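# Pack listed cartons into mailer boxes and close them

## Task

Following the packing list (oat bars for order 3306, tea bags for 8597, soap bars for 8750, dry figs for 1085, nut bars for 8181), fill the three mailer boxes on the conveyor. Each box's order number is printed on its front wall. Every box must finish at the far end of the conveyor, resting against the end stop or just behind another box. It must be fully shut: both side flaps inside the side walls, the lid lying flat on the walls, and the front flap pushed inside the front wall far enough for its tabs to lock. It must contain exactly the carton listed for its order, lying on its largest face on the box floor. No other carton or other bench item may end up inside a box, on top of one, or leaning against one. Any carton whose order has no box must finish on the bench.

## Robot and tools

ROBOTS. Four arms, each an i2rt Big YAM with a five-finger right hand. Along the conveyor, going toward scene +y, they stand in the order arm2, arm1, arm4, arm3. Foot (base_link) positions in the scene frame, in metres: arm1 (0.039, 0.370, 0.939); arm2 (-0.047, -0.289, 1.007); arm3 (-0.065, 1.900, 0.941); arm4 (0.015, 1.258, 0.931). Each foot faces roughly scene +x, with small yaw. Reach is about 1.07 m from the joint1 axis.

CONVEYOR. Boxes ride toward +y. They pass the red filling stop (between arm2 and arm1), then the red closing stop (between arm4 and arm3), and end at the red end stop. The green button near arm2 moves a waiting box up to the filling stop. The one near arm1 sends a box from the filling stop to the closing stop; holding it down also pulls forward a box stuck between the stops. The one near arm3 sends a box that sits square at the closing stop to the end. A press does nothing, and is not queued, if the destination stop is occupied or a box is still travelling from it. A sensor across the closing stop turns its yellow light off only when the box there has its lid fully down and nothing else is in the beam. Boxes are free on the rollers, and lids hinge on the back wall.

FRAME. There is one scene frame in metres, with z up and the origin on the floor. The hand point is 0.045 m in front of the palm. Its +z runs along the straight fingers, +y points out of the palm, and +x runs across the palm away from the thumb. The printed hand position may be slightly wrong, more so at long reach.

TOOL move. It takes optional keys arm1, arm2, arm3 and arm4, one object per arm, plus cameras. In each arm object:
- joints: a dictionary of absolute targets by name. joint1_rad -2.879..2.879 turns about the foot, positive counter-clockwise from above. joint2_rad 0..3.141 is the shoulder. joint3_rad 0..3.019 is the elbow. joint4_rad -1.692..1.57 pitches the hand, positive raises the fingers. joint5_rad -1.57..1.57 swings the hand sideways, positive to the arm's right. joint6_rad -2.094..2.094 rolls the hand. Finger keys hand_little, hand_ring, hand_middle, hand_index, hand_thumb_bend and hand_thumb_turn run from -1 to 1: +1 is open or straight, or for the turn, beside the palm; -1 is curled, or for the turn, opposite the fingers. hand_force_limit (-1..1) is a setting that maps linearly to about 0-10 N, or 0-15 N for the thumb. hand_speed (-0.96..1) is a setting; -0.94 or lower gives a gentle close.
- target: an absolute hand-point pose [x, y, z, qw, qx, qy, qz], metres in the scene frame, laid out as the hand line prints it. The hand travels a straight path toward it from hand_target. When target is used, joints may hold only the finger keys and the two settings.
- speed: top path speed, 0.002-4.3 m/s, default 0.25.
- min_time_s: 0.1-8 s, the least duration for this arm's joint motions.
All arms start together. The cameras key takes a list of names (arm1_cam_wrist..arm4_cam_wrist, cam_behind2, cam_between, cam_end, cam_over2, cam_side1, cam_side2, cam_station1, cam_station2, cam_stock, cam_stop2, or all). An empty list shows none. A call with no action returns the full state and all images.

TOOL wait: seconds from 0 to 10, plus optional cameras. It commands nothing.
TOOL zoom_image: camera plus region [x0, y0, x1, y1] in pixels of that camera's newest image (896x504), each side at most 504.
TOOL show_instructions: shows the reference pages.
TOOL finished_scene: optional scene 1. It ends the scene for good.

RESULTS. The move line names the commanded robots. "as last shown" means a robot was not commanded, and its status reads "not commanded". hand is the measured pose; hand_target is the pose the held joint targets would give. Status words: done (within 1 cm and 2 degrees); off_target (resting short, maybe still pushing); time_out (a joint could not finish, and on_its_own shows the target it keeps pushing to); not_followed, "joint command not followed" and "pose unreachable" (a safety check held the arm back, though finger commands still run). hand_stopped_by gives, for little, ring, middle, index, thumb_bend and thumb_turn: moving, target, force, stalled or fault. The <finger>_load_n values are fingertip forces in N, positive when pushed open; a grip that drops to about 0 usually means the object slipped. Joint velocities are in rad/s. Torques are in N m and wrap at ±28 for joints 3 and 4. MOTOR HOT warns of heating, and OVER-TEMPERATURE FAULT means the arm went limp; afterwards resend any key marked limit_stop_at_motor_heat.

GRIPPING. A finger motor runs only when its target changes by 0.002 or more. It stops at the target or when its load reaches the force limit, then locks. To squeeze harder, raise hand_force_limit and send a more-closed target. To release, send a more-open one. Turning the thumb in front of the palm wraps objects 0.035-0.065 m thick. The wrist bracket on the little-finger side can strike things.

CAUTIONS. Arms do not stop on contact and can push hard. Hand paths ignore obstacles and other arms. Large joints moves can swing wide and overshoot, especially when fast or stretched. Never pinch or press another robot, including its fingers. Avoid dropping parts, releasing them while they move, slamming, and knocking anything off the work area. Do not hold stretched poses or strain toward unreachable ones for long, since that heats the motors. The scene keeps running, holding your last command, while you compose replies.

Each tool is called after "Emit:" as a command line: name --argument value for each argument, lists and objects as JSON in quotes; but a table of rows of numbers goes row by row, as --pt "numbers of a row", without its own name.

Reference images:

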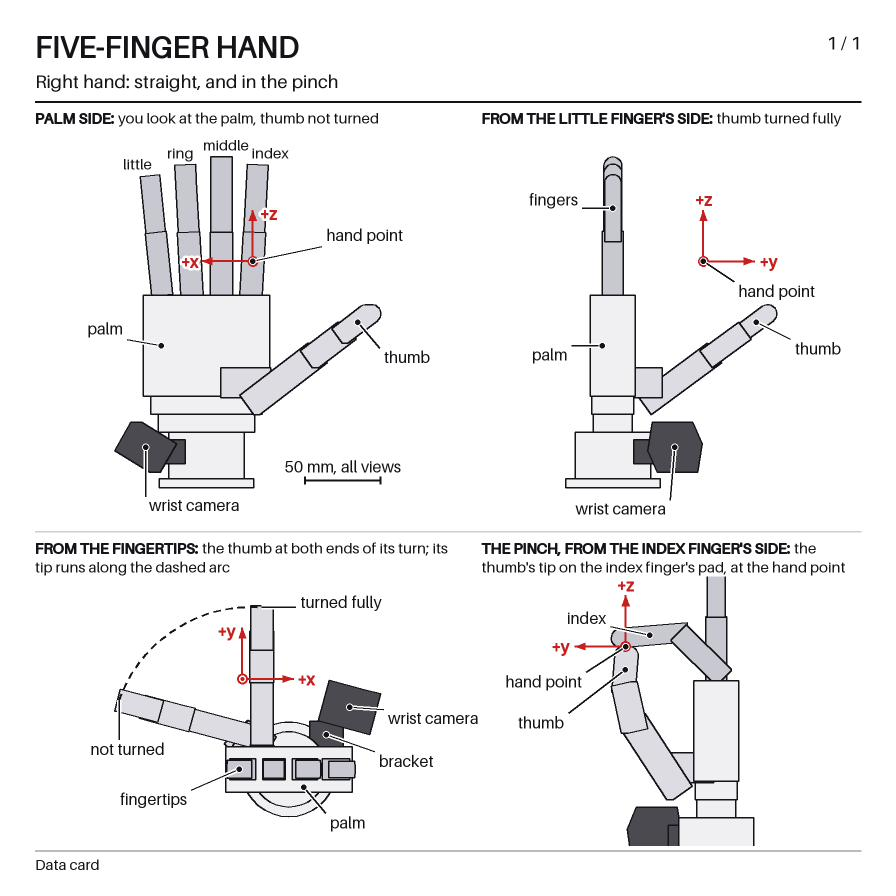

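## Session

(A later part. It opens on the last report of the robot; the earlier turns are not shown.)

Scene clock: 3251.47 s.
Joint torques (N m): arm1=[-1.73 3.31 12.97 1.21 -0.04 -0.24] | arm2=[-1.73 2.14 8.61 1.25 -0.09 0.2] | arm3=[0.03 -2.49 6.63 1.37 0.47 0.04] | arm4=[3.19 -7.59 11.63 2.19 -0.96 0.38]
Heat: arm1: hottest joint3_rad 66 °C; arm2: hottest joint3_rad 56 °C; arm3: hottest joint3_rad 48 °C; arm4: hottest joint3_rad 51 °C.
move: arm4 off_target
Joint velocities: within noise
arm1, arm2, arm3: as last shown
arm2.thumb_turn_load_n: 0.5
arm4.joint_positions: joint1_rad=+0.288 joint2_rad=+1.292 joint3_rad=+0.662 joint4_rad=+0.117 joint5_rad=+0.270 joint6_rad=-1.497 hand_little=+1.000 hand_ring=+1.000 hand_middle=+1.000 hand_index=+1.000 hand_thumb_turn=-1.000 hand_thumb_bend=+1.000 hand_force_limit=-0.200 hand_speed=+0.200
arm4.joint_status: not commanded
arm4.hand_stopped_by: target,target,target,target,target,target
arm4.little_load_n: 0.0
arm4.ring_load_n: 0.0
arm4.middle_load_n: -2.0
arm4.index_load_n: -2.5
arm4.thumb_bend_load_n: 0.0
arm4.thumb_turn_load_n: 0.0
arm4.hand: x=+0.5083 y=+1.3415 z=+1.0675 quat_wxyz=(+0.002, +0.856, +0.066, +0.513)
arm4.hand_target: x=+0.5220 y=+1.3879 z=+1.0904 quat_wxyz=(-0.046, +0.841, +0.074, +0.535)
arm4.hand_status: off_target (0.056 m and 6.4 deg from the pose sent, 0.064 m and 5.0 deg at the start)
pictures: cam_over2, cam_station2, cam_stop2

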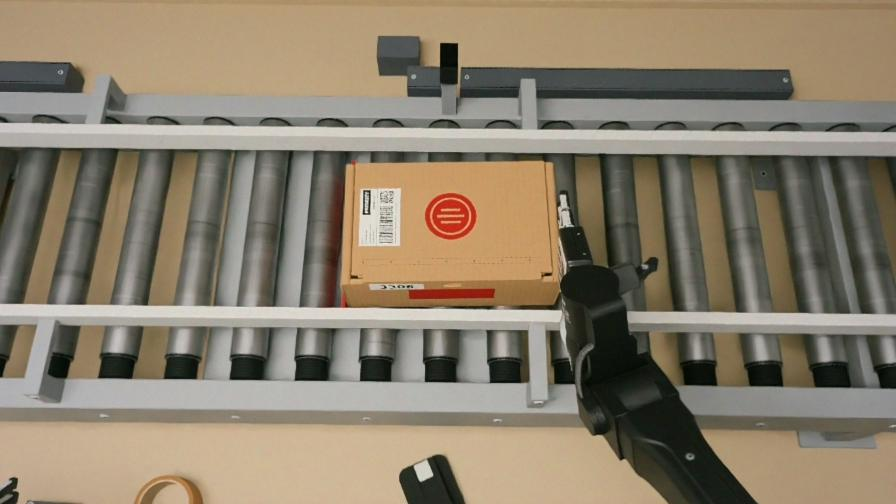

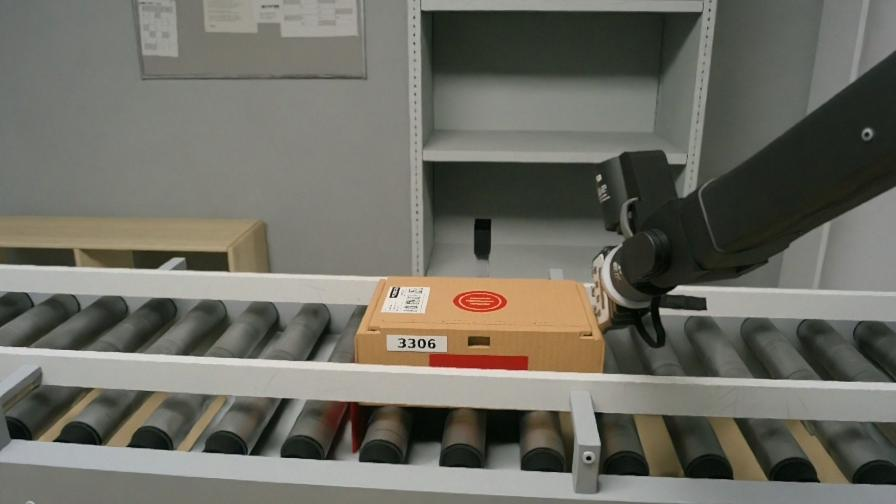

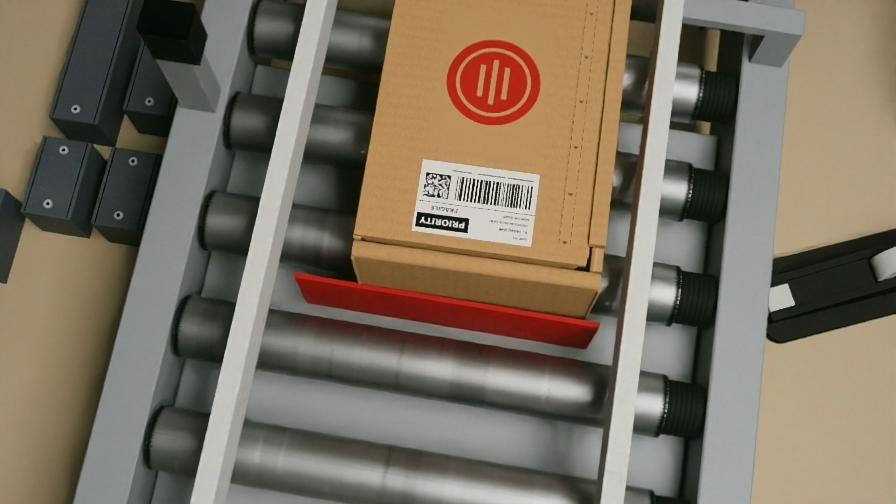

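Emit:
move --arm4 '{"target": [0.505, 1.28, 1.12, -0.0468, 0.8402, 0.0735, 0.5353], "speed": 0.15}' --arm3 '{"target": [0.14, 2.09, 0.87, -0.0318, 0.9572, -0.131, 0.2562], "speed": 0.15}'

Emit:
move --cameras '["cam_over2", "cam_stop2", "cam_station2"]' --arm3 '{"target": [0.146, 2.096, 0.81, -0.0318, 0.9572, -0.131, 0.2562], "speed": 0.1}'

Emit:
zoom_image --camera "cam_over2" --region '[330, 130, 630, 330]'

Scene clock: 3259.37 s.
Joint torques (N m): arm1=[-1.73 3.31 12.96 1.2 -0.04 -0.24] | arm2=[-1.67 2.2 8.59 1.26 -0.09 0.2] | arm3=[0.03 -4.42 4.49 1.39 0.41 0.04] | arm4=[-1.67 -8 8.77 1.07 -0.19 -0.22]
Heat: arm1: hottest joint3_rad 66 °C; arm2: hottest joint3_rad 56 °C; arm3: hottest joint3_rad 48 °C; arm4: hottest joint3_rad 51 °C.
move: arm3 done; arm4 off_target
Joint velocities: within noise
arm1, arm2: as last shown
arm1.thumb_turn_load_n: -0.5
arm2.thumb_turn_load_n: 0.0
arm3.joint_positions: joint1_rad=+1.048 joint2_rad=+1.458 joint3_rad=+0.475 joint4_rad=-0.296 joint5_rad=+0.424 joint6_rad=-0.358 hand_little=+1.000 hand_ring=+1.000 hand_middle=+1.000 hand_index=+1.000 hand_thumb_turn=+1.000 hand_thumb_bend=+1.000 hand_force_limit=-0.300 hand_speed=-0.500
arm3.joint_status: not commanded
arm3.hand_stopped_by: target,target,target,target,target,target
arm3.little_load_n: 0.0
arm3.ring_load_n: 0.0
arm3.middle_load_n: 0.0
arm3.index_load_n: 0.0
arm3.thumb_bend_load_n: 0.0
arm3.thumb_turn_load_n: 0.0
arm3.hand: x=+0.1427 y=+2.0835 z=+0.8738 quat_wxyz=(-0.026, +0.957, -0.134, +0.254)
arm3.hand_target: x=+0.1419 y=+2.0864 z=+0.8707 quat_wxyz=(-0.030, +0.956, -0.137, +0.257)
arm3.hand_status: done (0.008 m and 0.8 deg from the pose sent, 0.090 m and 2.0 deg at the start)
arm4.joint_positions: joint1_rad=+0.079 joint2_rad=+1.125 joint3_rad=+0.643 joint4_rad=+0.038 joint5_rad=-0.014 joint6_rad=-1.541 hand_little=+1.000 hand_ring=+1.000 hand_middle=+1.000 hand_index=+1.000 hand_thumb_turn=-1.000 hand_thumb_bend=+1.000 hand_force_limit=-0.200 hand_speed=+0.200
arm4.joint_status: not commanded
arm4.hand_stopped_by: target,target,target,target,target,target
arm4.little_load_n: 0.0
arm4.ring_load_n: 0.0
arm4.middle_load_n: 0.0
arm4.index_load_n: 0.0
arm4.thumb_bend_load_n: 0.0
arm4.thumb_turn_load_n: 0.5
arm4.hand: x=+0.5050 y=+1.2877 z=+1.1109 quat_wxyz=(-0.059, +0.842, +0.067, +0.531)
arm4.hand_target: x=+0.5048 y=+1.2830 z=+1.1183 quat_wxyz=(-0.054, +0.841, +0.069, +0.535)
arm4.hand_status: off_target (0.012 m and 1.6 deg from the pose sent, 0.081 m and 6.4 deg at the start)
pictures: none

Scene clock: 3260.73 s.
Joint torques (N m): arm1=[-1.73 3.31 12.96 1.21 -0.04 -0.24] | arm2=[-1.67 2.08 8.61 1.26 -0.08 0.2] | arm3=[0.09 -5.89 2.93 1.39 0.29 0] | arm4=[-1.61 -8.06 8.77 1.05 -0.19 -0.29]
Heat: arm1: hottest joint3_rad 66 °C; arm2: hottest joint3_rad 56 °C; arm3: hottest joint3_rad 48 °C; arm4: hottest joint3_rad 50 °C.
move: arm3 done
Joint velocities: within noise
arm1, arm2, arm4: as last shown
arm1.thumb_turn_load_n: 0.0
arm3.joint_positions: joint1_rad=+1.057 joint2_rad=+1.700 joint3_rad=+0.475 joint4_rad=-0.055 joint5_rad=+0.425 joint6_rad=-0.358 hand_little=+1.000 hand_ring=+1.000 hand_middle=+1.000 hand_index=+1.000 hand_thumb_turn=+1.000 hand_thumb_bend=+1.000 hand_force_limit=-0.300 hand_speed=-0.500
arm3.joint_status: not commanded
arm3.hand_stopped_by: target,target,target,target,target,target
arm3.little_load_n: 0.0
arm3.ring_load_n: 0.0
arm3.middle_load_n: 0.0
arm3.index_load_n: -1.0
arm3.thumb_bend_load_n: 0.0
arm3.thumb_turn_load_n: -0.5
arm3.hand: x=+0.1462 y=+2.0916 z=+0.8150 quat_wxyz=(-0.026, +0.958, -0.130, +0.254)
arm3.hand_target: x=+0.1454 y=+2.0953 z=+0.8108 quat_wxyz=(-0.031, +0.957, -0.130, +0.256)
arm3.hand_status: done (0.007 m and 0.7 deg from the pose sent, 0.065 m and 0.8 deg at the start)
pictures: cam_over2, cam_station2, cam_stop2

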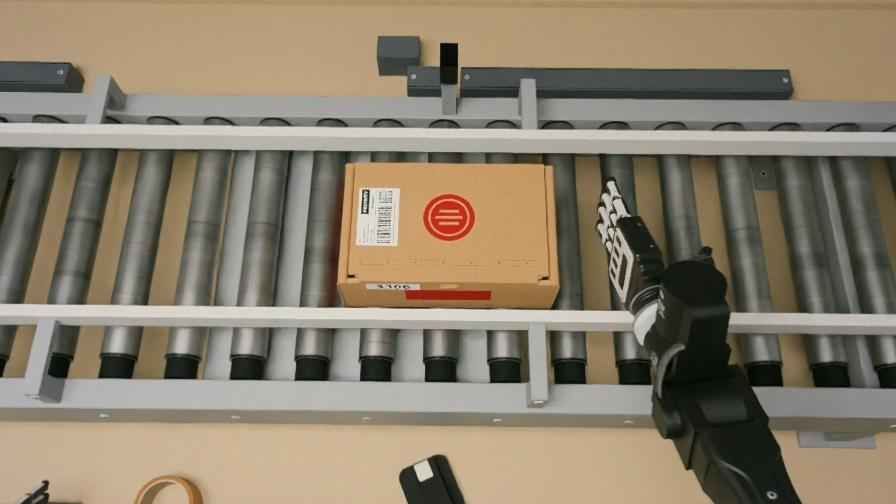

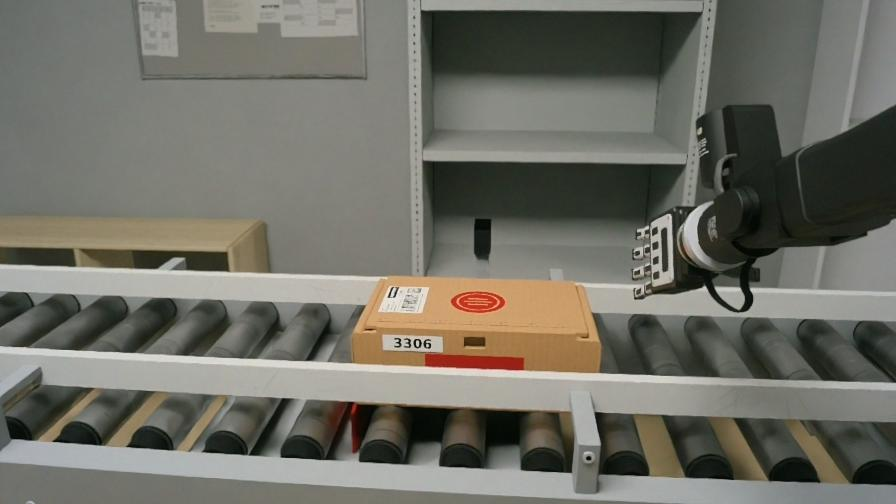

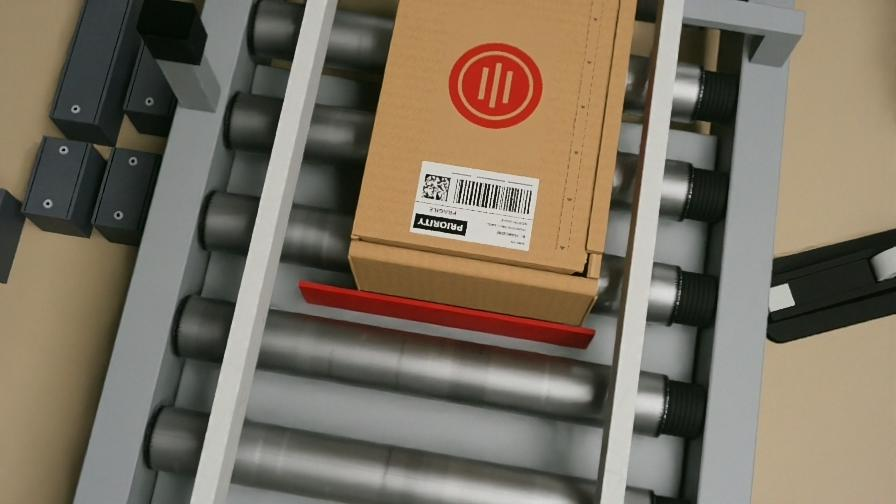

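Scaled by 1.680 from the camera's image (finer frame: 1280x720).

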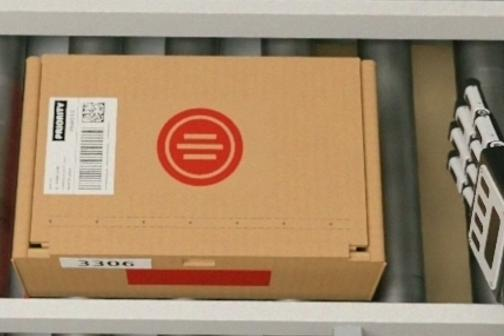

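Emit:
move --arm3 '{"target": [0.148, 2.098, 0.79, -0.0318, 0.9572, -0.131, 0.2562], "speed": 0.1}' --arm4 '{"target": [0.40, 1.18, 1.2, -0.0468, 0.8402, 0.0735, 0.5353], "speed": 0.25}'

Emit:
wait --seconds 2 --cameras '["cam_over2", "cam_end", "cam_station2"]'

Scene clock: 3266.40 s.
Joint torques (N m): arm1=[-1.73 3.31 12.96 1.2 -0.04 -0.24] | arm2=[-1.73 2.14 8.61 1.26 -0.09 0.2] | arm3=[-0.26 -2.78 3.36 1.66 -0.35 0] | arm4=[-1.61 -2.26 12.45 1.01 -0.37 -0.32]
Heat: arm1: hottest joint3_rad 66 °C; arm2: hottest joint3_rad 56 °C; arm3: hottest joint3_rad 47 °C; arm4: hottest joint3_rad 50 °C.
move: arm3 off_target; arm4 off_target
Joint velocities: within noise
arm1, arm2: as last shown
arm2.little_load_n: 0.5
arm2.thumb_turn_load_n: 0.5
arm3.joint_positions: joint1_rad=+1.073 joint2_rad=+1.743 joint3_rad=+0.475 joint4_rad=+0.019 joint5_rad=+0.456 joint6_rad=-0.358 hand_little=+1.000 hand_ring=+1.000 hand_middle=+1.000 hand_index=+1.000 hand_thumb_turn=+1.000 hand_thumb_bend=+1.000 hand_force_limit=-0.300 hand_speed=-0.500
arm3.joint_status: not commanded
arm3.hand_stopped_by: target,target,target,target,target,target
arm3.little_load_n: 0.0
arm3.ring_load_n: -0.5
arm3.middle_load_n: 0.0
arm3.index_load_n: -3.5
arm3.thumb_bend_load_n: 0.0
arm3.thumb_turn_load_n: 0.0
arm3.hand: x=+0.1518 y=+2.0981 z=+0.8069 quat_wxyz=(-0.035, +0.953, -0.127, +0.273)
arm3.hand_target: x=+0.1470 y=+2.0990 z=+0.7926 quat_wxyz=(-0.031, +0.956, -0.126, +0.262)
arm3.hand_status: off_target (0.017 m and 2.1 deg from the pose sent, 0.026 m and 0.7 deg at the start)
arm4.joint_positions: joint1_rad=-0.290 joint2_rad=+0.689 joint3_rad=+0.611 joint4_rad=-0.425 joint5_rad=-0.352 joint6_rad=-1.718 hand_little=+1.000 hand_ring=+1.000 hand_middle=+1.000 hand_index=+1.000 hand_thumb_turn=-1.000 hand_thumb_bend=+1.000 hand_force_limit=-0.200 hand_speed=+0.200
arm4.joint_status: not commanded
arm4.hand_stopped_by: target,target,target,target,target,target
arm4.little_load_n: 0.0
arm4.ring_load_n: 0.0
arm4.middle_load_n: 0.0
arm4.index_load_n: 0.0
arm4.thumb_bend_load_n: 0.0
arm4.thumb_turn_load_n: 0.5
arm4.hand: x=+0.3960 y=+1.1904 z=+1.1722 quat_wxyz=(-0.061, +0.849, +0.070, +0.520)
arm4.hand_target: x=+0.4011 y=+1.1860 z=+1.2001 quat_wxyz=(-0.052, +0.839, +0.076, +0.536)
arm4.hand_status: off_target (0.030 m and 2.7 deg from the pose sent, 0.175 m and 1.6 deg at the start)
pictures: none

Scene clock: 3268.40 s.
Joint torques (N m): arm1=[-1.73 3.31 12.96 1.2 -0.04 -0.24] | arm2=[-1.67 2.14 8.58 1.24 -0.08 0.2] | arm3=[-0.32 -2.78 3.37 1.63 -0.35 0] | arm4=[-1.67 -2.32 12.46 1.01 -0.36 -0.29]
Heat: arm1: hottest joint3_rad 66 °C; arm2: hottest joint3_rad 56 °C; arm3: hottest joint3_rad 47 °C; arm4: hottest joint3_rad 50 °C.
Joint velocities: within noise
arm1.joint_positions: joint1_rad=+0.332 joint2_rad=+0.564 joint3_rad=+1.375 joint4_rad=-1.366 joint5_rad=+0.004 joint6_rad=-0.964 hand_little=+1.000 hand_ring=+1.000 hand_middle=+1.000 hand_index=+1.000 hand_thumb_turn=+1.000 hand_thumb_bend=+1.000 hand_force_limit=+0.000 hand_speed=-0.800
arm1.joint_status: not commanded
arm1.hand_stopped_by: target,target,target,target,target,target
arm1.little_load_n: 0.0
arm1.ring_load_n: 0.0
arm1.middle_load_n: 0.0
arm1.index_load_n: 0.0
arm1.thumb_bend_load_n: 0.0
arm1.thumb_turn_load_n: 0.0
arm1.hand: x=+0.2246 y=+0.4262 z=+1.4170 quat_wxyz=(-0.242, +0.868, -0.069, +0.428)
arm1.hand_target: x=+0.2222 y=+0.4210 z=+1.4371 quat_wxyz=(-0.242, +0.861, -0.067, +0.443)
arm1.hand_status: not commanded
arm2.joint_positions: joint1_rad=+0.331 joint2_rad=+0.608 joint3_rad=+1.351 joint4_rad=-1.325 joint5_rad=-0.101 joint6_rad=-1.001 hand_little=+1.000 hand_ring=+1.000 hand_middle=+1.000 hand_index=+1.000 hand_thumb_turn=-1.000 hand_thumb_bend=+1.000 hand_force_limit=-0.300 hand_speed=-0.850
arm2.joint_status: not commanded
arm2.hand_stopped_by: target,target,target,target,target,target
arm2.little_load_n: 0.0
arm2.ring_load_n: 0.0
arm2.middle_load_n: 0.0
arm2.index_load_n: 0.0
arm2.thumb_bend_load_n: 0.0
arm2.thumb_turn_load_n: 0.0
arm2.hand: x=+0.1762 y=-0.2476 z=+1.4704 quat_wxyz=(-0.231, +0.872, -0.116, +0.416)
arm2.hand_target: x=+0.1713 y=-0.2494 z=+1.4815 quat_wxyz=(-0.235, +0.868, -0.124, +0.419)
arm2.hand_status: not commanded
arm3.joint_positions: joint1_rad=+1.073 joint2_rad=+1.743 joint3_rad=+0.475 joint4_rad=+0.019 joint5_rad=+0.456 joint6_rad=-0.358 hand_little=+1.000 hand_ring=+1.000 hand_middle=+1.000 hand_index=+1.000 hand_thumb_turn=+1.000 hand_thumb_bend=+1.000 hand_force_limit=-0.300 hand_speed=-0.500
arm3.joint_status: not commanded
arm3.hand_stopped_by: target,target,target,target,target,target
arm3.little_load_n: 0.0
arm3.ring_load_n: 0.0
arm3.middle_load_n: 0.0
arm3.index_load_n: -3.5
arm3.thumb_bend_load_n: 0.0
arm3.thumb_turn_load_n: 0.0
arm3.hand: x=+0.1518 y=+2.0981 z=+0.8069 quat_wxyz=(-0.035, +0.953, -0.127, +0.273)
arm3.hand_target: x=+0.1470 y=+2.0990 z=+0.7926 quat_wxyz=(-0.031, +0.956, -0.126, +0.262)
arm3.hand_status: off_target (0.017 m and 2.1 deg from the pose sent, 0.026 m and 0.7 deg at the start)
arm4.joint_positions: joint1_rad=-0.290 joint2_rad=+0.689 joint3_rad=+0.611 joint4_rad=-0.425 joint5_rad=-0.352 joint6_rad=-1.718 hand_little=+1.000 hand_ring=+1.000 hand_middle=+1.000 hand_index=+1.000 hand_thumb_turn=-1.000 hand_thumb_bend=+1.000 hand_force_limit=-0.200 hand_speed=+0.200
arm4.joint_status: not commanded
arm4.hand_stopped_by: target,target,target,target,target,target
arm4.little_load_n: 0.0
arm4.ring_load_n: 0.0
arm4.middle_load_n: 0.0
arm4.index_load_n: 0.0
arm4.thumb_bend_load_n: 0.0
arm4.thumb_turn_load_n: 0.0
arm4.hand: x=+0.3960 y=+1.1904 z=+1.1722 quat_wxyz=(-0.061, +0.849, +0.070, +0.520)
arm4.hand_target: x=+0.4011 y=+1.1860 z=+1.2001 quat_wxyz=(-0.052, +0.839, +0.075, +0.536)
arm4.hand_status: off_target (0.030 m and 2.7 deg from the pose sent, 0.175 m and 1.6 deg at the start)
wait: 2.00 s; at rest by 0.27 s
pictures: cam_end, cam_over2, cam_station2

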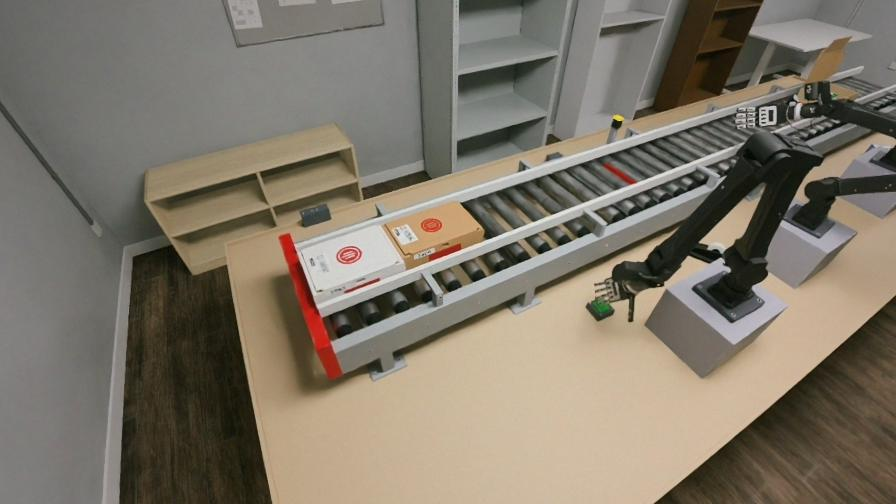

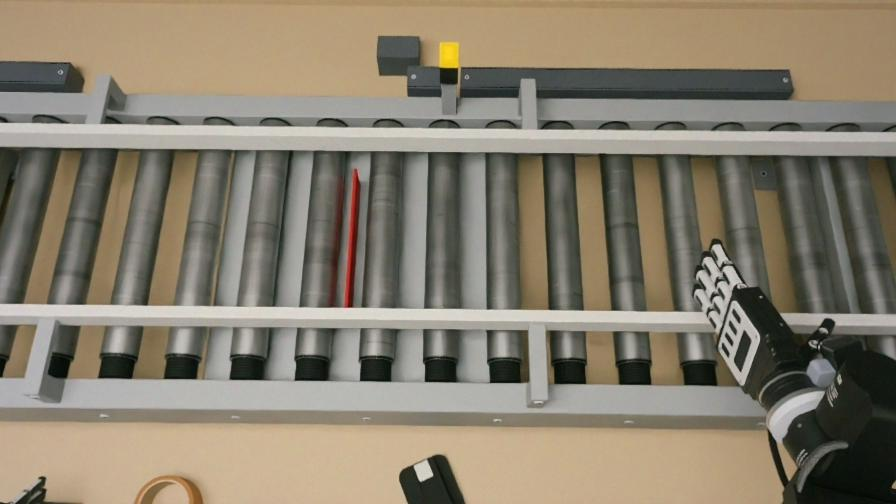

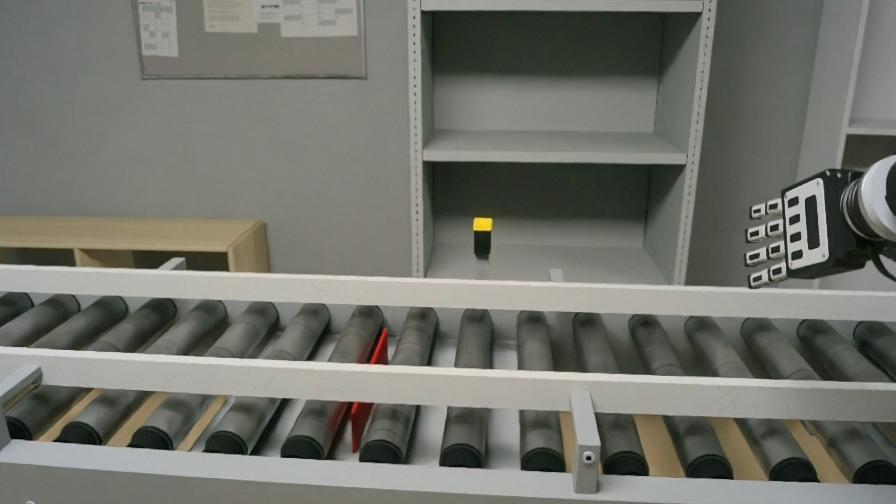

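Emit:
move --arm3 '{"target": [0.14, 2.07, 0.95, -0.0318, 0.9572, -0.131, 0.2562], "speed": 0.15}' --arm4 '{"joints": {"joint1_rad": 0.044, "joint2_rad": 0.574, "joint3_rad": 1.427, "joint4_rad": -1.379, "joint5_rad": -0.086, "joint6_rad": -1.063}, "min_time_s": 2}' --arm1 '{"target": [0.138, 0.56, 0.86, -0.0318, 0.9572, -0.131, 0.2562], "speed": 0.3, "joints": {"hand_thumb_turn": 1}}'

Emit:
move --cameras '["cam_between", "cam_station1"]' --arm3 '{"joints": {"joint1_rad": -0.198, "joint2_rad": 0.576, "joint3_rad": 1.433, "joint4_rad": -1.366, "joint5_rad": 0, "joint6_rad": -1.205}, "min_time_s": 2}' --arm1 '{"target": [0.134, 0.556, 0.8, -0.0318, 0.9572, -0.131, 0.2562], "speed": 0.1}'

Scene clock: 3279.17 s.
Joint torques (N m): arm1=[-0.97 -4.89 6.87 0.9 0.31 0.05] | arm2=[-1.73 2.14 8.62 1.29 -0.09 0.2] | arm3=[-1.38 -4.13 9.65 0.13 0.04 -0.21] | arm4=[0.03 2.84 9.83 1.01 0.03 -0.01]
Heat: arm1: hottest joint3_rad 65 °C; arm2: hottest joint3_rad 56 °C; arm3: hottest joint3_rad 46 °C; arm4: hottest joint3_rad 52 °C.
move: arm1 off_target; arm3 off_target; arm4 done
Joint velocities: within noise
arm1.joint_positions: joint1_rad=+1.272 joint2_rad=+1.437 joint3_rad=+0.389 joint4_rad=-0.481 joint5_rad=+0.508 joint6_rad=+0.056 hand_little=+1.000 hand_ring=+1.000 hand_middle=+1.000 hand_index=+1.000 hand_thumb_turn=+1.000 hand_thumb_bend=+1.000 hand_force_limit=+0.000 hand_speed=-0.800
arm1.joint_status: all done
arm1.hand_stopped_by: target,target,target,target,target,target
arm1.little_load_n: 0.0
arm1.ring_load_n: 0.0
arm1.middle_load_n: 0.0
arm1.index_load_n: 0.0
arm1.thumb_bend_load_n: 0.0
arm1.thumb_turn_load_n: 0.0
arm1.hand: x=+0.1381 y=+0.5364 z=+0.8614 quat_wxyz=(-0.004, +0.958, -0.122, +0.260)
arm1.hand_target: x=+0.1406 y=+0.5500 z=+0.8622 quat_wxyz=(-0.018, +0.957, -0.132, +0.259)
arm1.hand_status: off_target (0.024 m and 3.4 deg from the pose sent, 0.579 m and 33.7 deg at the start)
arm2: as last shown
arm2.thumb_bend_load_n: -0.5
arm3.joint_positions: joint1_rad=+1.034 joint2_rad=+1.197 joint3_rad=+0.475 joint4_rad=-0.575 joint5_rad=+0.405 joint6_rad=-0.368 hand_little=+1.000 hand_ring=+1.000 hand_middle=+1.000 hand_index=+1.000 hand_thumb_turn=+1.000 hand_thumb_bend=+1.000 hand_force_limit=-0.300 hand_speed=-0.500
arm3.joint_status: not commanded
arm3.hand_stopped_by: target,target,target,target,target,target
arm3.little_load_n: 0.0
arm3.ring_load_n: 0.0
arm3.middle_load_n: 0.0
arm3.index_load_n: 0.0
arm3.thumb_bend_load_n: 0.0
arm3.thumb_turn_load_n: 0.0
arm3.hand: x=+0.1259 y=+2.0585 z=+0.9318 quat_wxyz=(-0.020, +0.961, -0.134, +0.243)
arm3.hand_target: x=+0.1377 y=+2.0726 z=+0.9468 quat_wxyz=(-0.036, +0.958, -0.135, +0.250)
arm3.hand_status: off_target (0.026 m and 2.1 deg from the pose sent, 0.146 m and 2.1 deg at the start)
arm4.joint_positions: joint1_rad=+0.017 joint2_rad=+0.560 joint3_rad=+1.389 joint4_rad=-1.365 joint5_rad=-0.102 joint6_rad=-1.078 hand_little=+1.000 hand_ring=+1.000 hand_middle=+1.000 hand_index=+1.000 hand_thumb_turn=-1.000 hand_thumb_bend=+1.000 hand_force_limit=-0.200 hand_speed=+0.200
arm4.joint_status: all done
arm4.hand_stopped_by: target,target,target,target,target,target
arm4.little_load_n: 0.0
arm4.ring_load_n: 0.0
arm4.middle_load_n: 0.0
arm4.index_load_n: 0.0
arm4.thumb_bend_load_n: 0.0
arm4.thumb_turn_load_n: 0.0
arm4.hand: x=+0.2155 y=+1.2637 z=+1.4153 quat_wxyz=(-0.187, +0.857, -0.138, +0.459)
arm4.hand_target: x=+0.2087 y=+1.2657 z=+1.4299 quat_wxyz=(-0.195, +0.851, -0.137, +0.467)
arm4.hand_status: not commanded
pictures: none

Scene clock: 3281.93 s.
Joint torques (N m): arm1=[0.73 -5.77 2.62 1.42 0.21 0.13] | arm2=[-1.73 2.14 8.59 1.25 -0.09 0.2] | arm3=[-1.14 4.25 9.07 1.03 -0.18 -0.19] | arm4=[0.03 2.49 9.7 1.01 0.03 -0.01]
Heat: arm1: hottest joint3_rad 65 °C; arm2: hottest joint3_rad 56 °C; arm3: hottest joint3_rad 47 °C; arm4: hottest joint3_rad 52 °C.
move: arm1 done; arm3 done
Joint velocities: within noise
arm1.joint_positions: joint1_rad=+1.283 joint2_rad=+1.689 joint3_rad=+0.386 joint4_rad=-0.189 joint5_rad=+0.507 joint6_rad=+0.072 hand_little=+1.000 hand_ring=+1.000 hand_middle=+1.000 hand_index=+1.000 hand_thumb_turn=+1.000 hand_thumb_bend=+1.000 hand_force_limit=+0.000 hand_speed=-0.800
arm1.joint_status: not commanded
arm1.hand_stopped_by: target,target,target,target,target,target
arm1.little_load_n: 0.0
arm1.ring_load_n: 0.0
arm1.middle_load_n: 0.0
arm1.index_load_n: -1.5
arm1.thumb_bend_load_n: 0.0
arm1.thumb_turn_load_n: 0.0
arm1.hand: x=+0.1389 y=+0.5531 z=+0.8056 quat_wxyz=(-0.025, +0.957, -0.128, +0.260)
arm1.hand_target: x=+0.1342 y=+0.5554 z=+0.8009 quat_wxyz=(-0.032, +0.957, -0.131, +0.256)
arm1.hand_status: done (0.008 m and 0.9 deg from the pose sent, 0.065 m and 3.4 deg at the start)
arm2, arm4: as last shown
arm2.thumb_bend_load_n: 0.0
arm3.joint_positions: joint1_rad=-0.201 joint2_rad=+0.554 joint3_rad=+1.405 joint4_rad=-1.348 joint5_rad=+0.003 joint6_rad=-1.191 hand_little=+1.000 hand_ring=+1.000 hand_middle=+1.000 hand_index=+1.000 hand_thumb_turn=+1.000 hand_thumb_bend=+1.000 hand_force_limit=-0.300 hand_speed=-0.500
arm3.joint_status: all done
arm3.hand_stopped_by: target,target,target,target,target,target
arm3.little_load_n: 0.0
arm3.ring_load_n: 0.0
arm3.middle_load_n: 0.0
arm3.index_load_n: 0.0
arm3.thumb_bend_load_n: 0.0
arm3.thumb_turn_load_n: 0.0
arm3.hand: x=+0.1121 y=+1.8140 z=+1.4462 quat_wxyz=(-0.025, +0.815, -0.265, +0.515)
arm3.hand_target: x=+0.1085 y=+1.8135 z=+1.4545 quat_wxyz=(-0.021, +0.815, -0.262, +0.516)
arm3.hand_status: not commanded
arm4.little_load_n: 0.5

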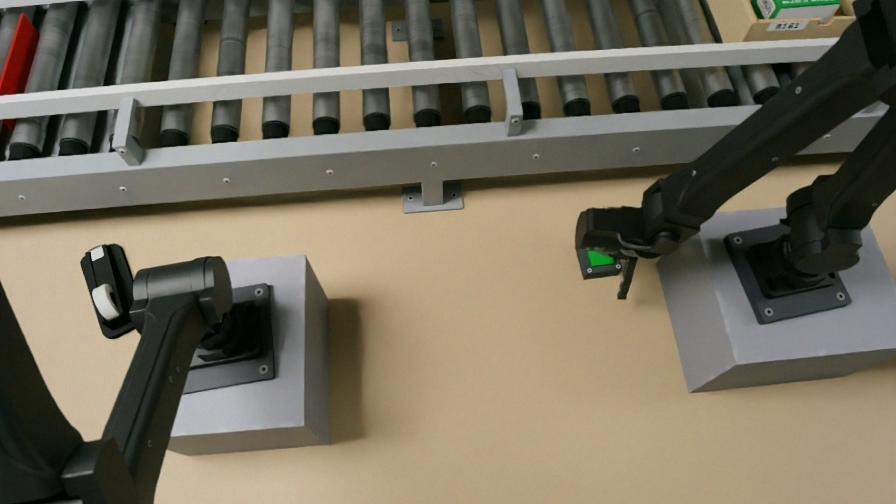

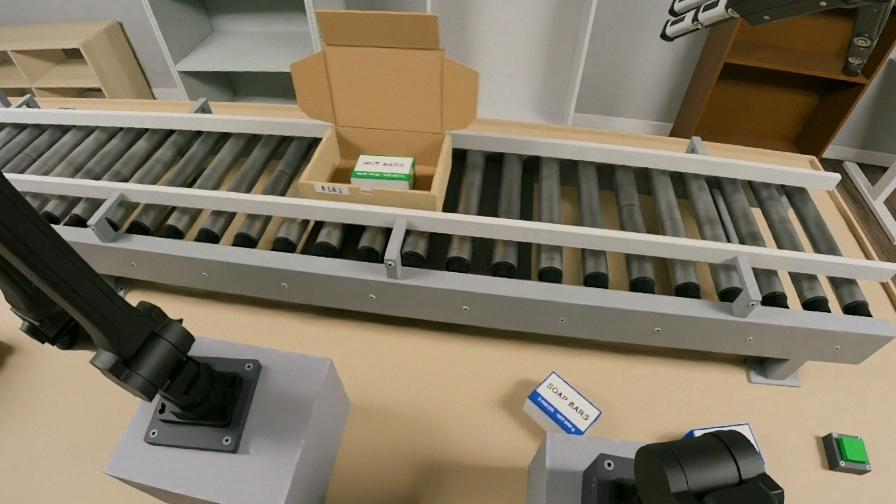

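Emit:
move --cameras '["cam_between", "cam_station1"]' --arm1 '{"target": [0.134, 0.556, 0.78, -0.0318, 0.9572, -0.131, 0.2562], "speed": 0.1}'

Emit:
wait --seconds 5 --cameras '["cam_between", "cam_station2", "cam_over2"]'

Scene clock: 3287.47 s.
Joint torques (N m): arm1=[0.03 -2.2 2.97 2 -0.9 0.16] | arm2=[-1.73 2.08 8.59 1.28 -0.09 0.2] | arm3=[-1.14 4.6 9.1 1.05 -0.18 -0.22] | arm4=[-0.03 2.49 9.69 0.99 0.03 -0.01]
Heat: arm1: hottest joint3_rad 64 °C; arm2: hottest joint3_rad 56 °C; arm3: hottest joint3_rad 46 °C; arm4: hottest joint3_rad 51 °C.
move: arm1 off_target
Joint velocities: within noise
arm1.joint_positions: joint1_rad=+1.307 joint2_rad=+1.721 joint3_rad=+0.381 joint4_rad=-0.126 joint5_rad=+0.551 joint6_rad=+0.072 hand_little=+1.000 hand_ring=+1.000 hand_middle=+1.000 hand_index=+0.999 hand_thumb_turn=+1.000 hand_thumb_bend=+1.000 hand_force_limit=+0.000 hand_speed=-0.800
arm1.joint_status: not commanded
arm1.hand_stopped_by: target,target,target,target,target,target
arm1.little_load_n: 0.0
arm1.ring_load_n: 0.0
arm1.middle_load_n: 0.0
arm1.index_load_n: -3.5
arm1.thumb_bend_load_n: 0.0
arm1.thumb_turn_load_n: 0.0
arm1.hand: x=+0.1433 y=+0.5589 z=+0.8005 quat_wxyz=(-0.040, +0.951, -0.120, +0.281)
arm1.hand_target: x=+0.1336 y=+0.5557 z=+0.7842 quat_wxyz=(-0.033, +0.956, -0.124, +0.262)
arm1.hand_status: off_target (0.023 m and 3.3 deg from the pose sent, 0.026 m and 0.9 deg at the start)
arm2, arm3, arm4: as last shown
arm2.thumb_bend_load_n: -0.5
arm3.joint_positions: joint1_rad=-0.201 joint2_rad=+0.554 joint3_rad=+1.405 joint4_rad=-1.348 joint5_rad=+0.003 joint6_rad=-1.193 hand_little=+1.000 hand_ring=+1.000 hand_middle=+1.000 hand_index=+1.000 hand_thumb_turn=+1.000 hand_thumb_bend=+1.000 hand_force_limit=-0.300 hand_speed=-0.500
arm3.hand: x=+0.1121 y=+1.8139 z=+1.4462 quat_wxyz=(-0.024, +0.815, -0.264, +0.515)
arm3.hand_target: x=+0.1086 y=+1.8134 z=+1.4545 quat_wxyz=(-0.020, +0.815, -0.261, +0.516)
arm4.little_load_n: 0.0
arm4.index_load_n: -0.5

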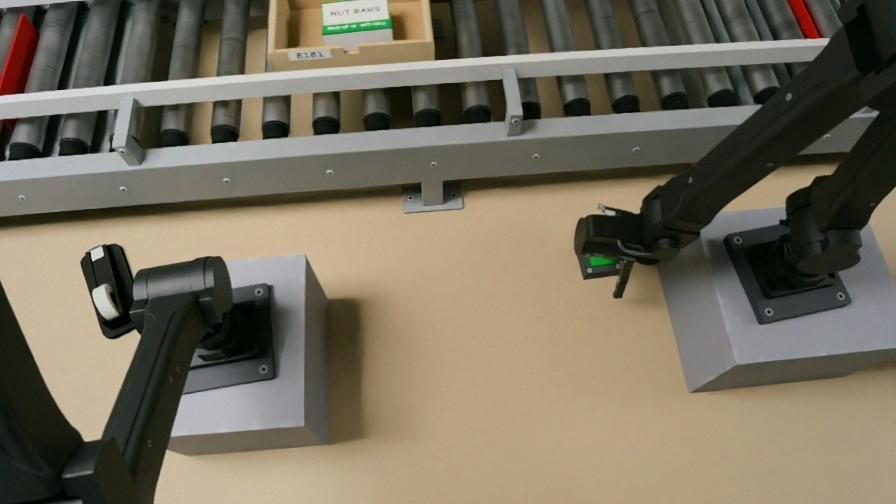

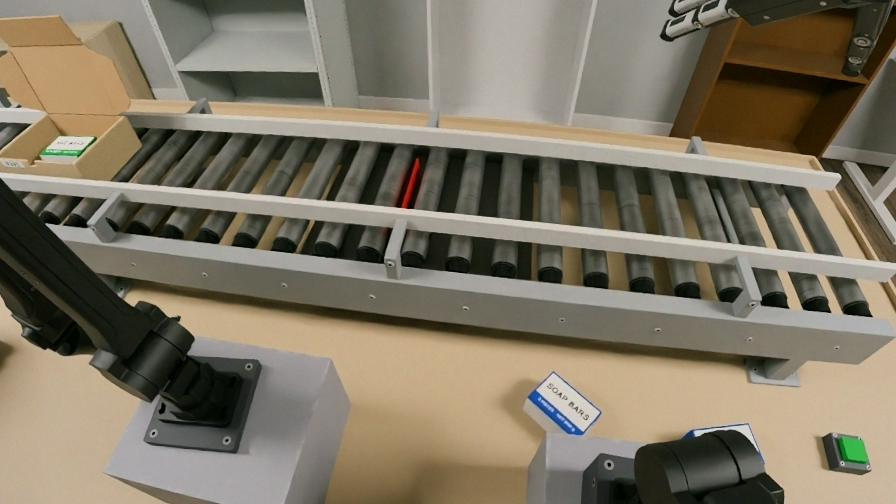

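Scene clock: 3292.47 s.
Joint torques (N m): arm1=[0.03 -2.26 2.97 2.04 -0.91 0.16] | arm2=[-1.73 2.2 8.61 1.25 -0.09 0.2] | arm3=[-1.14 4.54 9.09 1.05 -0.17 -0.22] | arm4=[0.03 2.49 9.7 0.99 0.03 -0.01]
Heat: arm1: hottest joint3_rad 63 °C; arm2: hottest joint3_rad 56 °C; arm3: hottest joint3_rad 46 °C; arm4: hottest joint3_rad 51 °C.
Joint velocities: within noise
arm1.joint_positions: joint1_rad=+1.307 joint2_rad=+1.721 joint3_rad=+0.381 joint4_rad=-0.126 joint5_rad=+0.551 joint6_rad=+0.072 hand_little=+1.000 hand_ring=+1.000 hand_middle=+1.000 hand_index=+0.999 hand_thumb_turn=+1.000 hand_thumb_bend=+1.000 hand_force_limit=+0.000 hand_speed=-0.800
arm1.joint_status: not commanded
arm1.hand_stopped_by: target,target,target,target,target,target
arm1.little_load_n: 0.0
arm1.ring_load_n: 0.0
arm1.middle_load_n: 0.0
arm1.index_load_n: -3.5
arm1.thumb_bend_load_n: 0.0
arm1.thumb_turn_load_n: 0.0
arm1.hand: x=+0.1433 y=+0.5589 z=+0.8005 quat_wxyz=(-0.040, +0.951, -0.120, +0.281)
arm1.hand_target: x=+0.1336 y=+0.5556 z=+0.7842 quat_wxyz=(-0.033, +0.956, -0.124, +0.262)
arm1.hand_status: off_target (0.023 m and 3.3 deg from the pose sent, 0.026 m and 0.9 deg at the start)
arm2.joint_positions: joint1_rad=+0.331 joint2_rad=+0.608 joint3_rad=+1.351 joint4_rad=-1.325 joint5_rad=-0.101 joint6_rad=-1.001 hand_little=+1.000 hand_ring=+1.000 hand_middle=+1.000 hand_index=+1.000 hand_thumb_turn=-1.000 hand_thumb_bend=+1.000 hand_force_limit=-0.300 hand_speed=-0.850
arm2.joint_status: not commanded
arm2.hand_stopped_by: target,target,target,target,target,target
arm2.little_load_n: 0.0
arm2.ring_load_n: 0.0
arm2.middle_load_n: 0.0
arm2.index_load_n: 0.0
arm2.thumb_bend_load_n: 0.0
arm2.thumb_turn_load_n: 0.0
arm2.hand: x=+0.1762 y=-0.2476 z=+1.4704 quat_wxyz=(-0.231, +0.872, -0.116, +0.416)
arm2.hand_target: x=+0.1713 y=-0.2494 z=+1.4815 quat_wxyz=(-0.235, +0.868, -0.124, +0.419)
arm2.hand_status: not commanded
arm3.joint_positions: joint1_rad=-0.201 joint2_rad=+0.554 joint3_rad=+1.405 joint4_rad=-1.348 joint5_rad=+0.003 joint6_rad=-1.193 hand_little=+1.000 hand_ring=+1.000 hand_middle=+1.000 hand_index=+1.000 hand_thumb_turn=+1.000 hand_thumb_bend=+1.000 hand_force_limit=-0.300 hand_speed=-0.500
arm3.joint_status: not commanded
arm3.hand_stopped_by: target,target,target,target,target,target
arm3.little_load_n: 0.0
arm3.ring_load_n: 0.0
arm3.middle_load_n: 0.0
arm3.index_load_n: 0.0
arm3.thumb_bend_load_n: 0.0
arm3.thumb_turn_load_n: 0.0
arm3.hand: x=+0.1121 y=+1.8139 z=+1.4462 quat_wxyz=(-0.024, +0.815, -0.264, +0.515)
arm3.hand_target: x=+0.1086 y=+1.8134 z=+1.4545 quat_wxyz=(-0.020, +0.815, -0.261, +0.516)
arm3.hand_status: not commanded
arm4.joint_positions: joint1_rad=+0.017 joint2_rad=+0.560 joint3_rad=+1.389 joint4_rad=-1.365 joint5_rad=-0.102 joint6_rad=-1.078 hand_little=+1.000 hand_ring=+1.000 hand_middle=+1.000 hand_index=+1.000 hand_thumb_turn=-1.000 hand_thumb_bend=+1.000 hand_force_limit=-0.200 hand_speed=+0.200
arm4.joint_status: not commanded
arm4.hand_stopped_by: target,target,target,target,target,target
arm4.little_load_n: 0.0
arm4.ring_load_n: 0.0
arm4.middle_load_n: 0.0
arm4.index_load_n: 0.0
arm4.thumb_bend_load_n: 0.0
arm4.thumb_turn_load_n: 0.0
arm4.hand: x=+0.2155 y=+1.2637 z=+1.4153 quat_wxyz=(-0.187, +0.857, -0.138, +0.459)
arm4.hand_target: x=+0.2087 y=+1.2657 z=+1.4299 quat_wxyz=(-0.195, +0.851, -0.137, +0.467)
arm4.hand_status: not commanded
wait: 5.00 s; at rest by 0.27 s
pictures: cam_between, cam_over2, cam_station2

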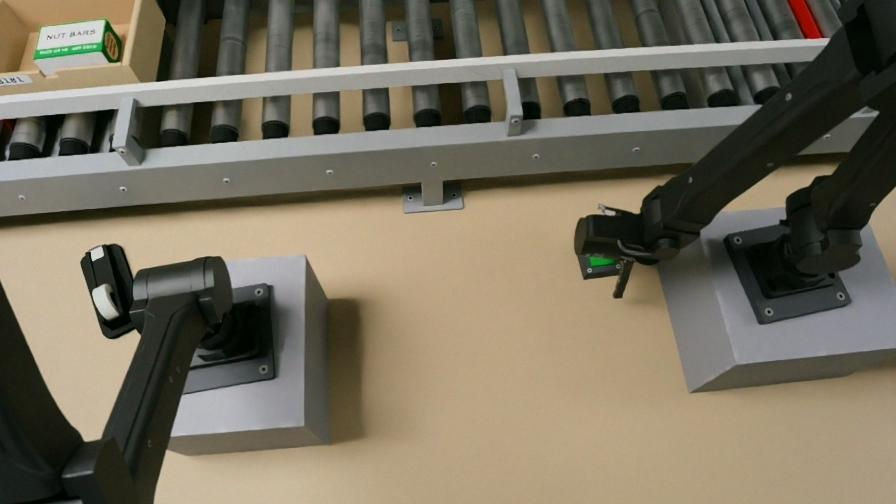

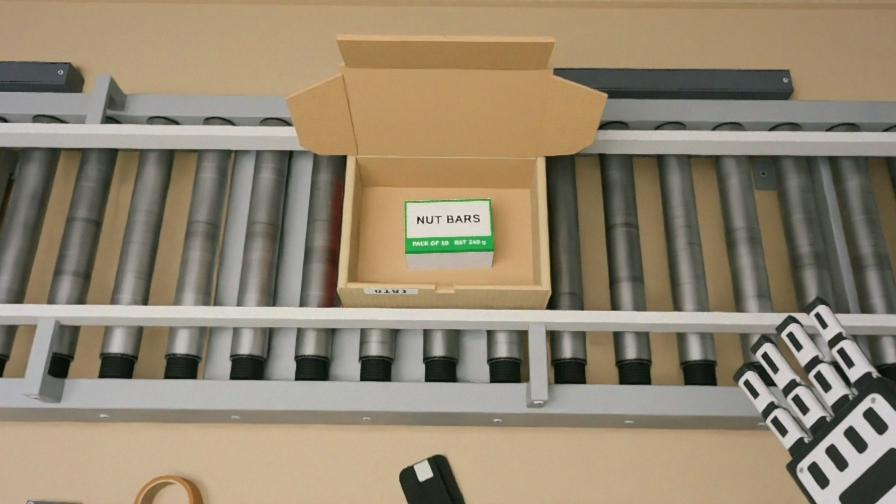

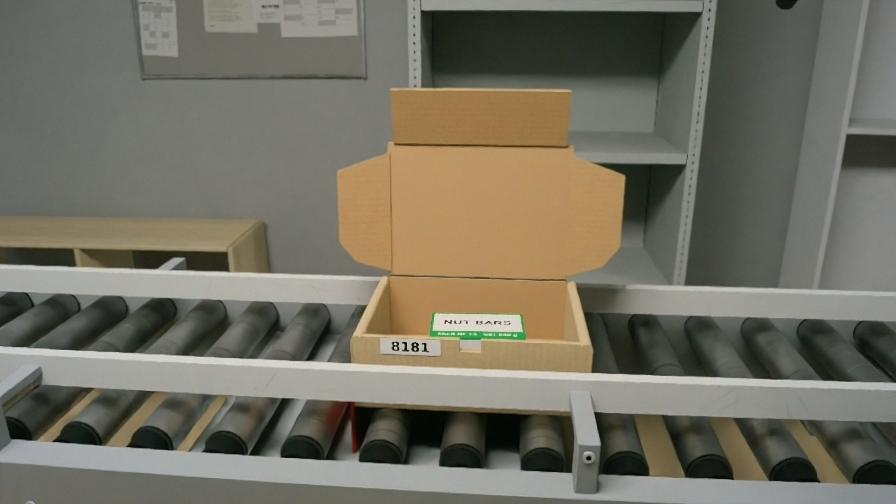

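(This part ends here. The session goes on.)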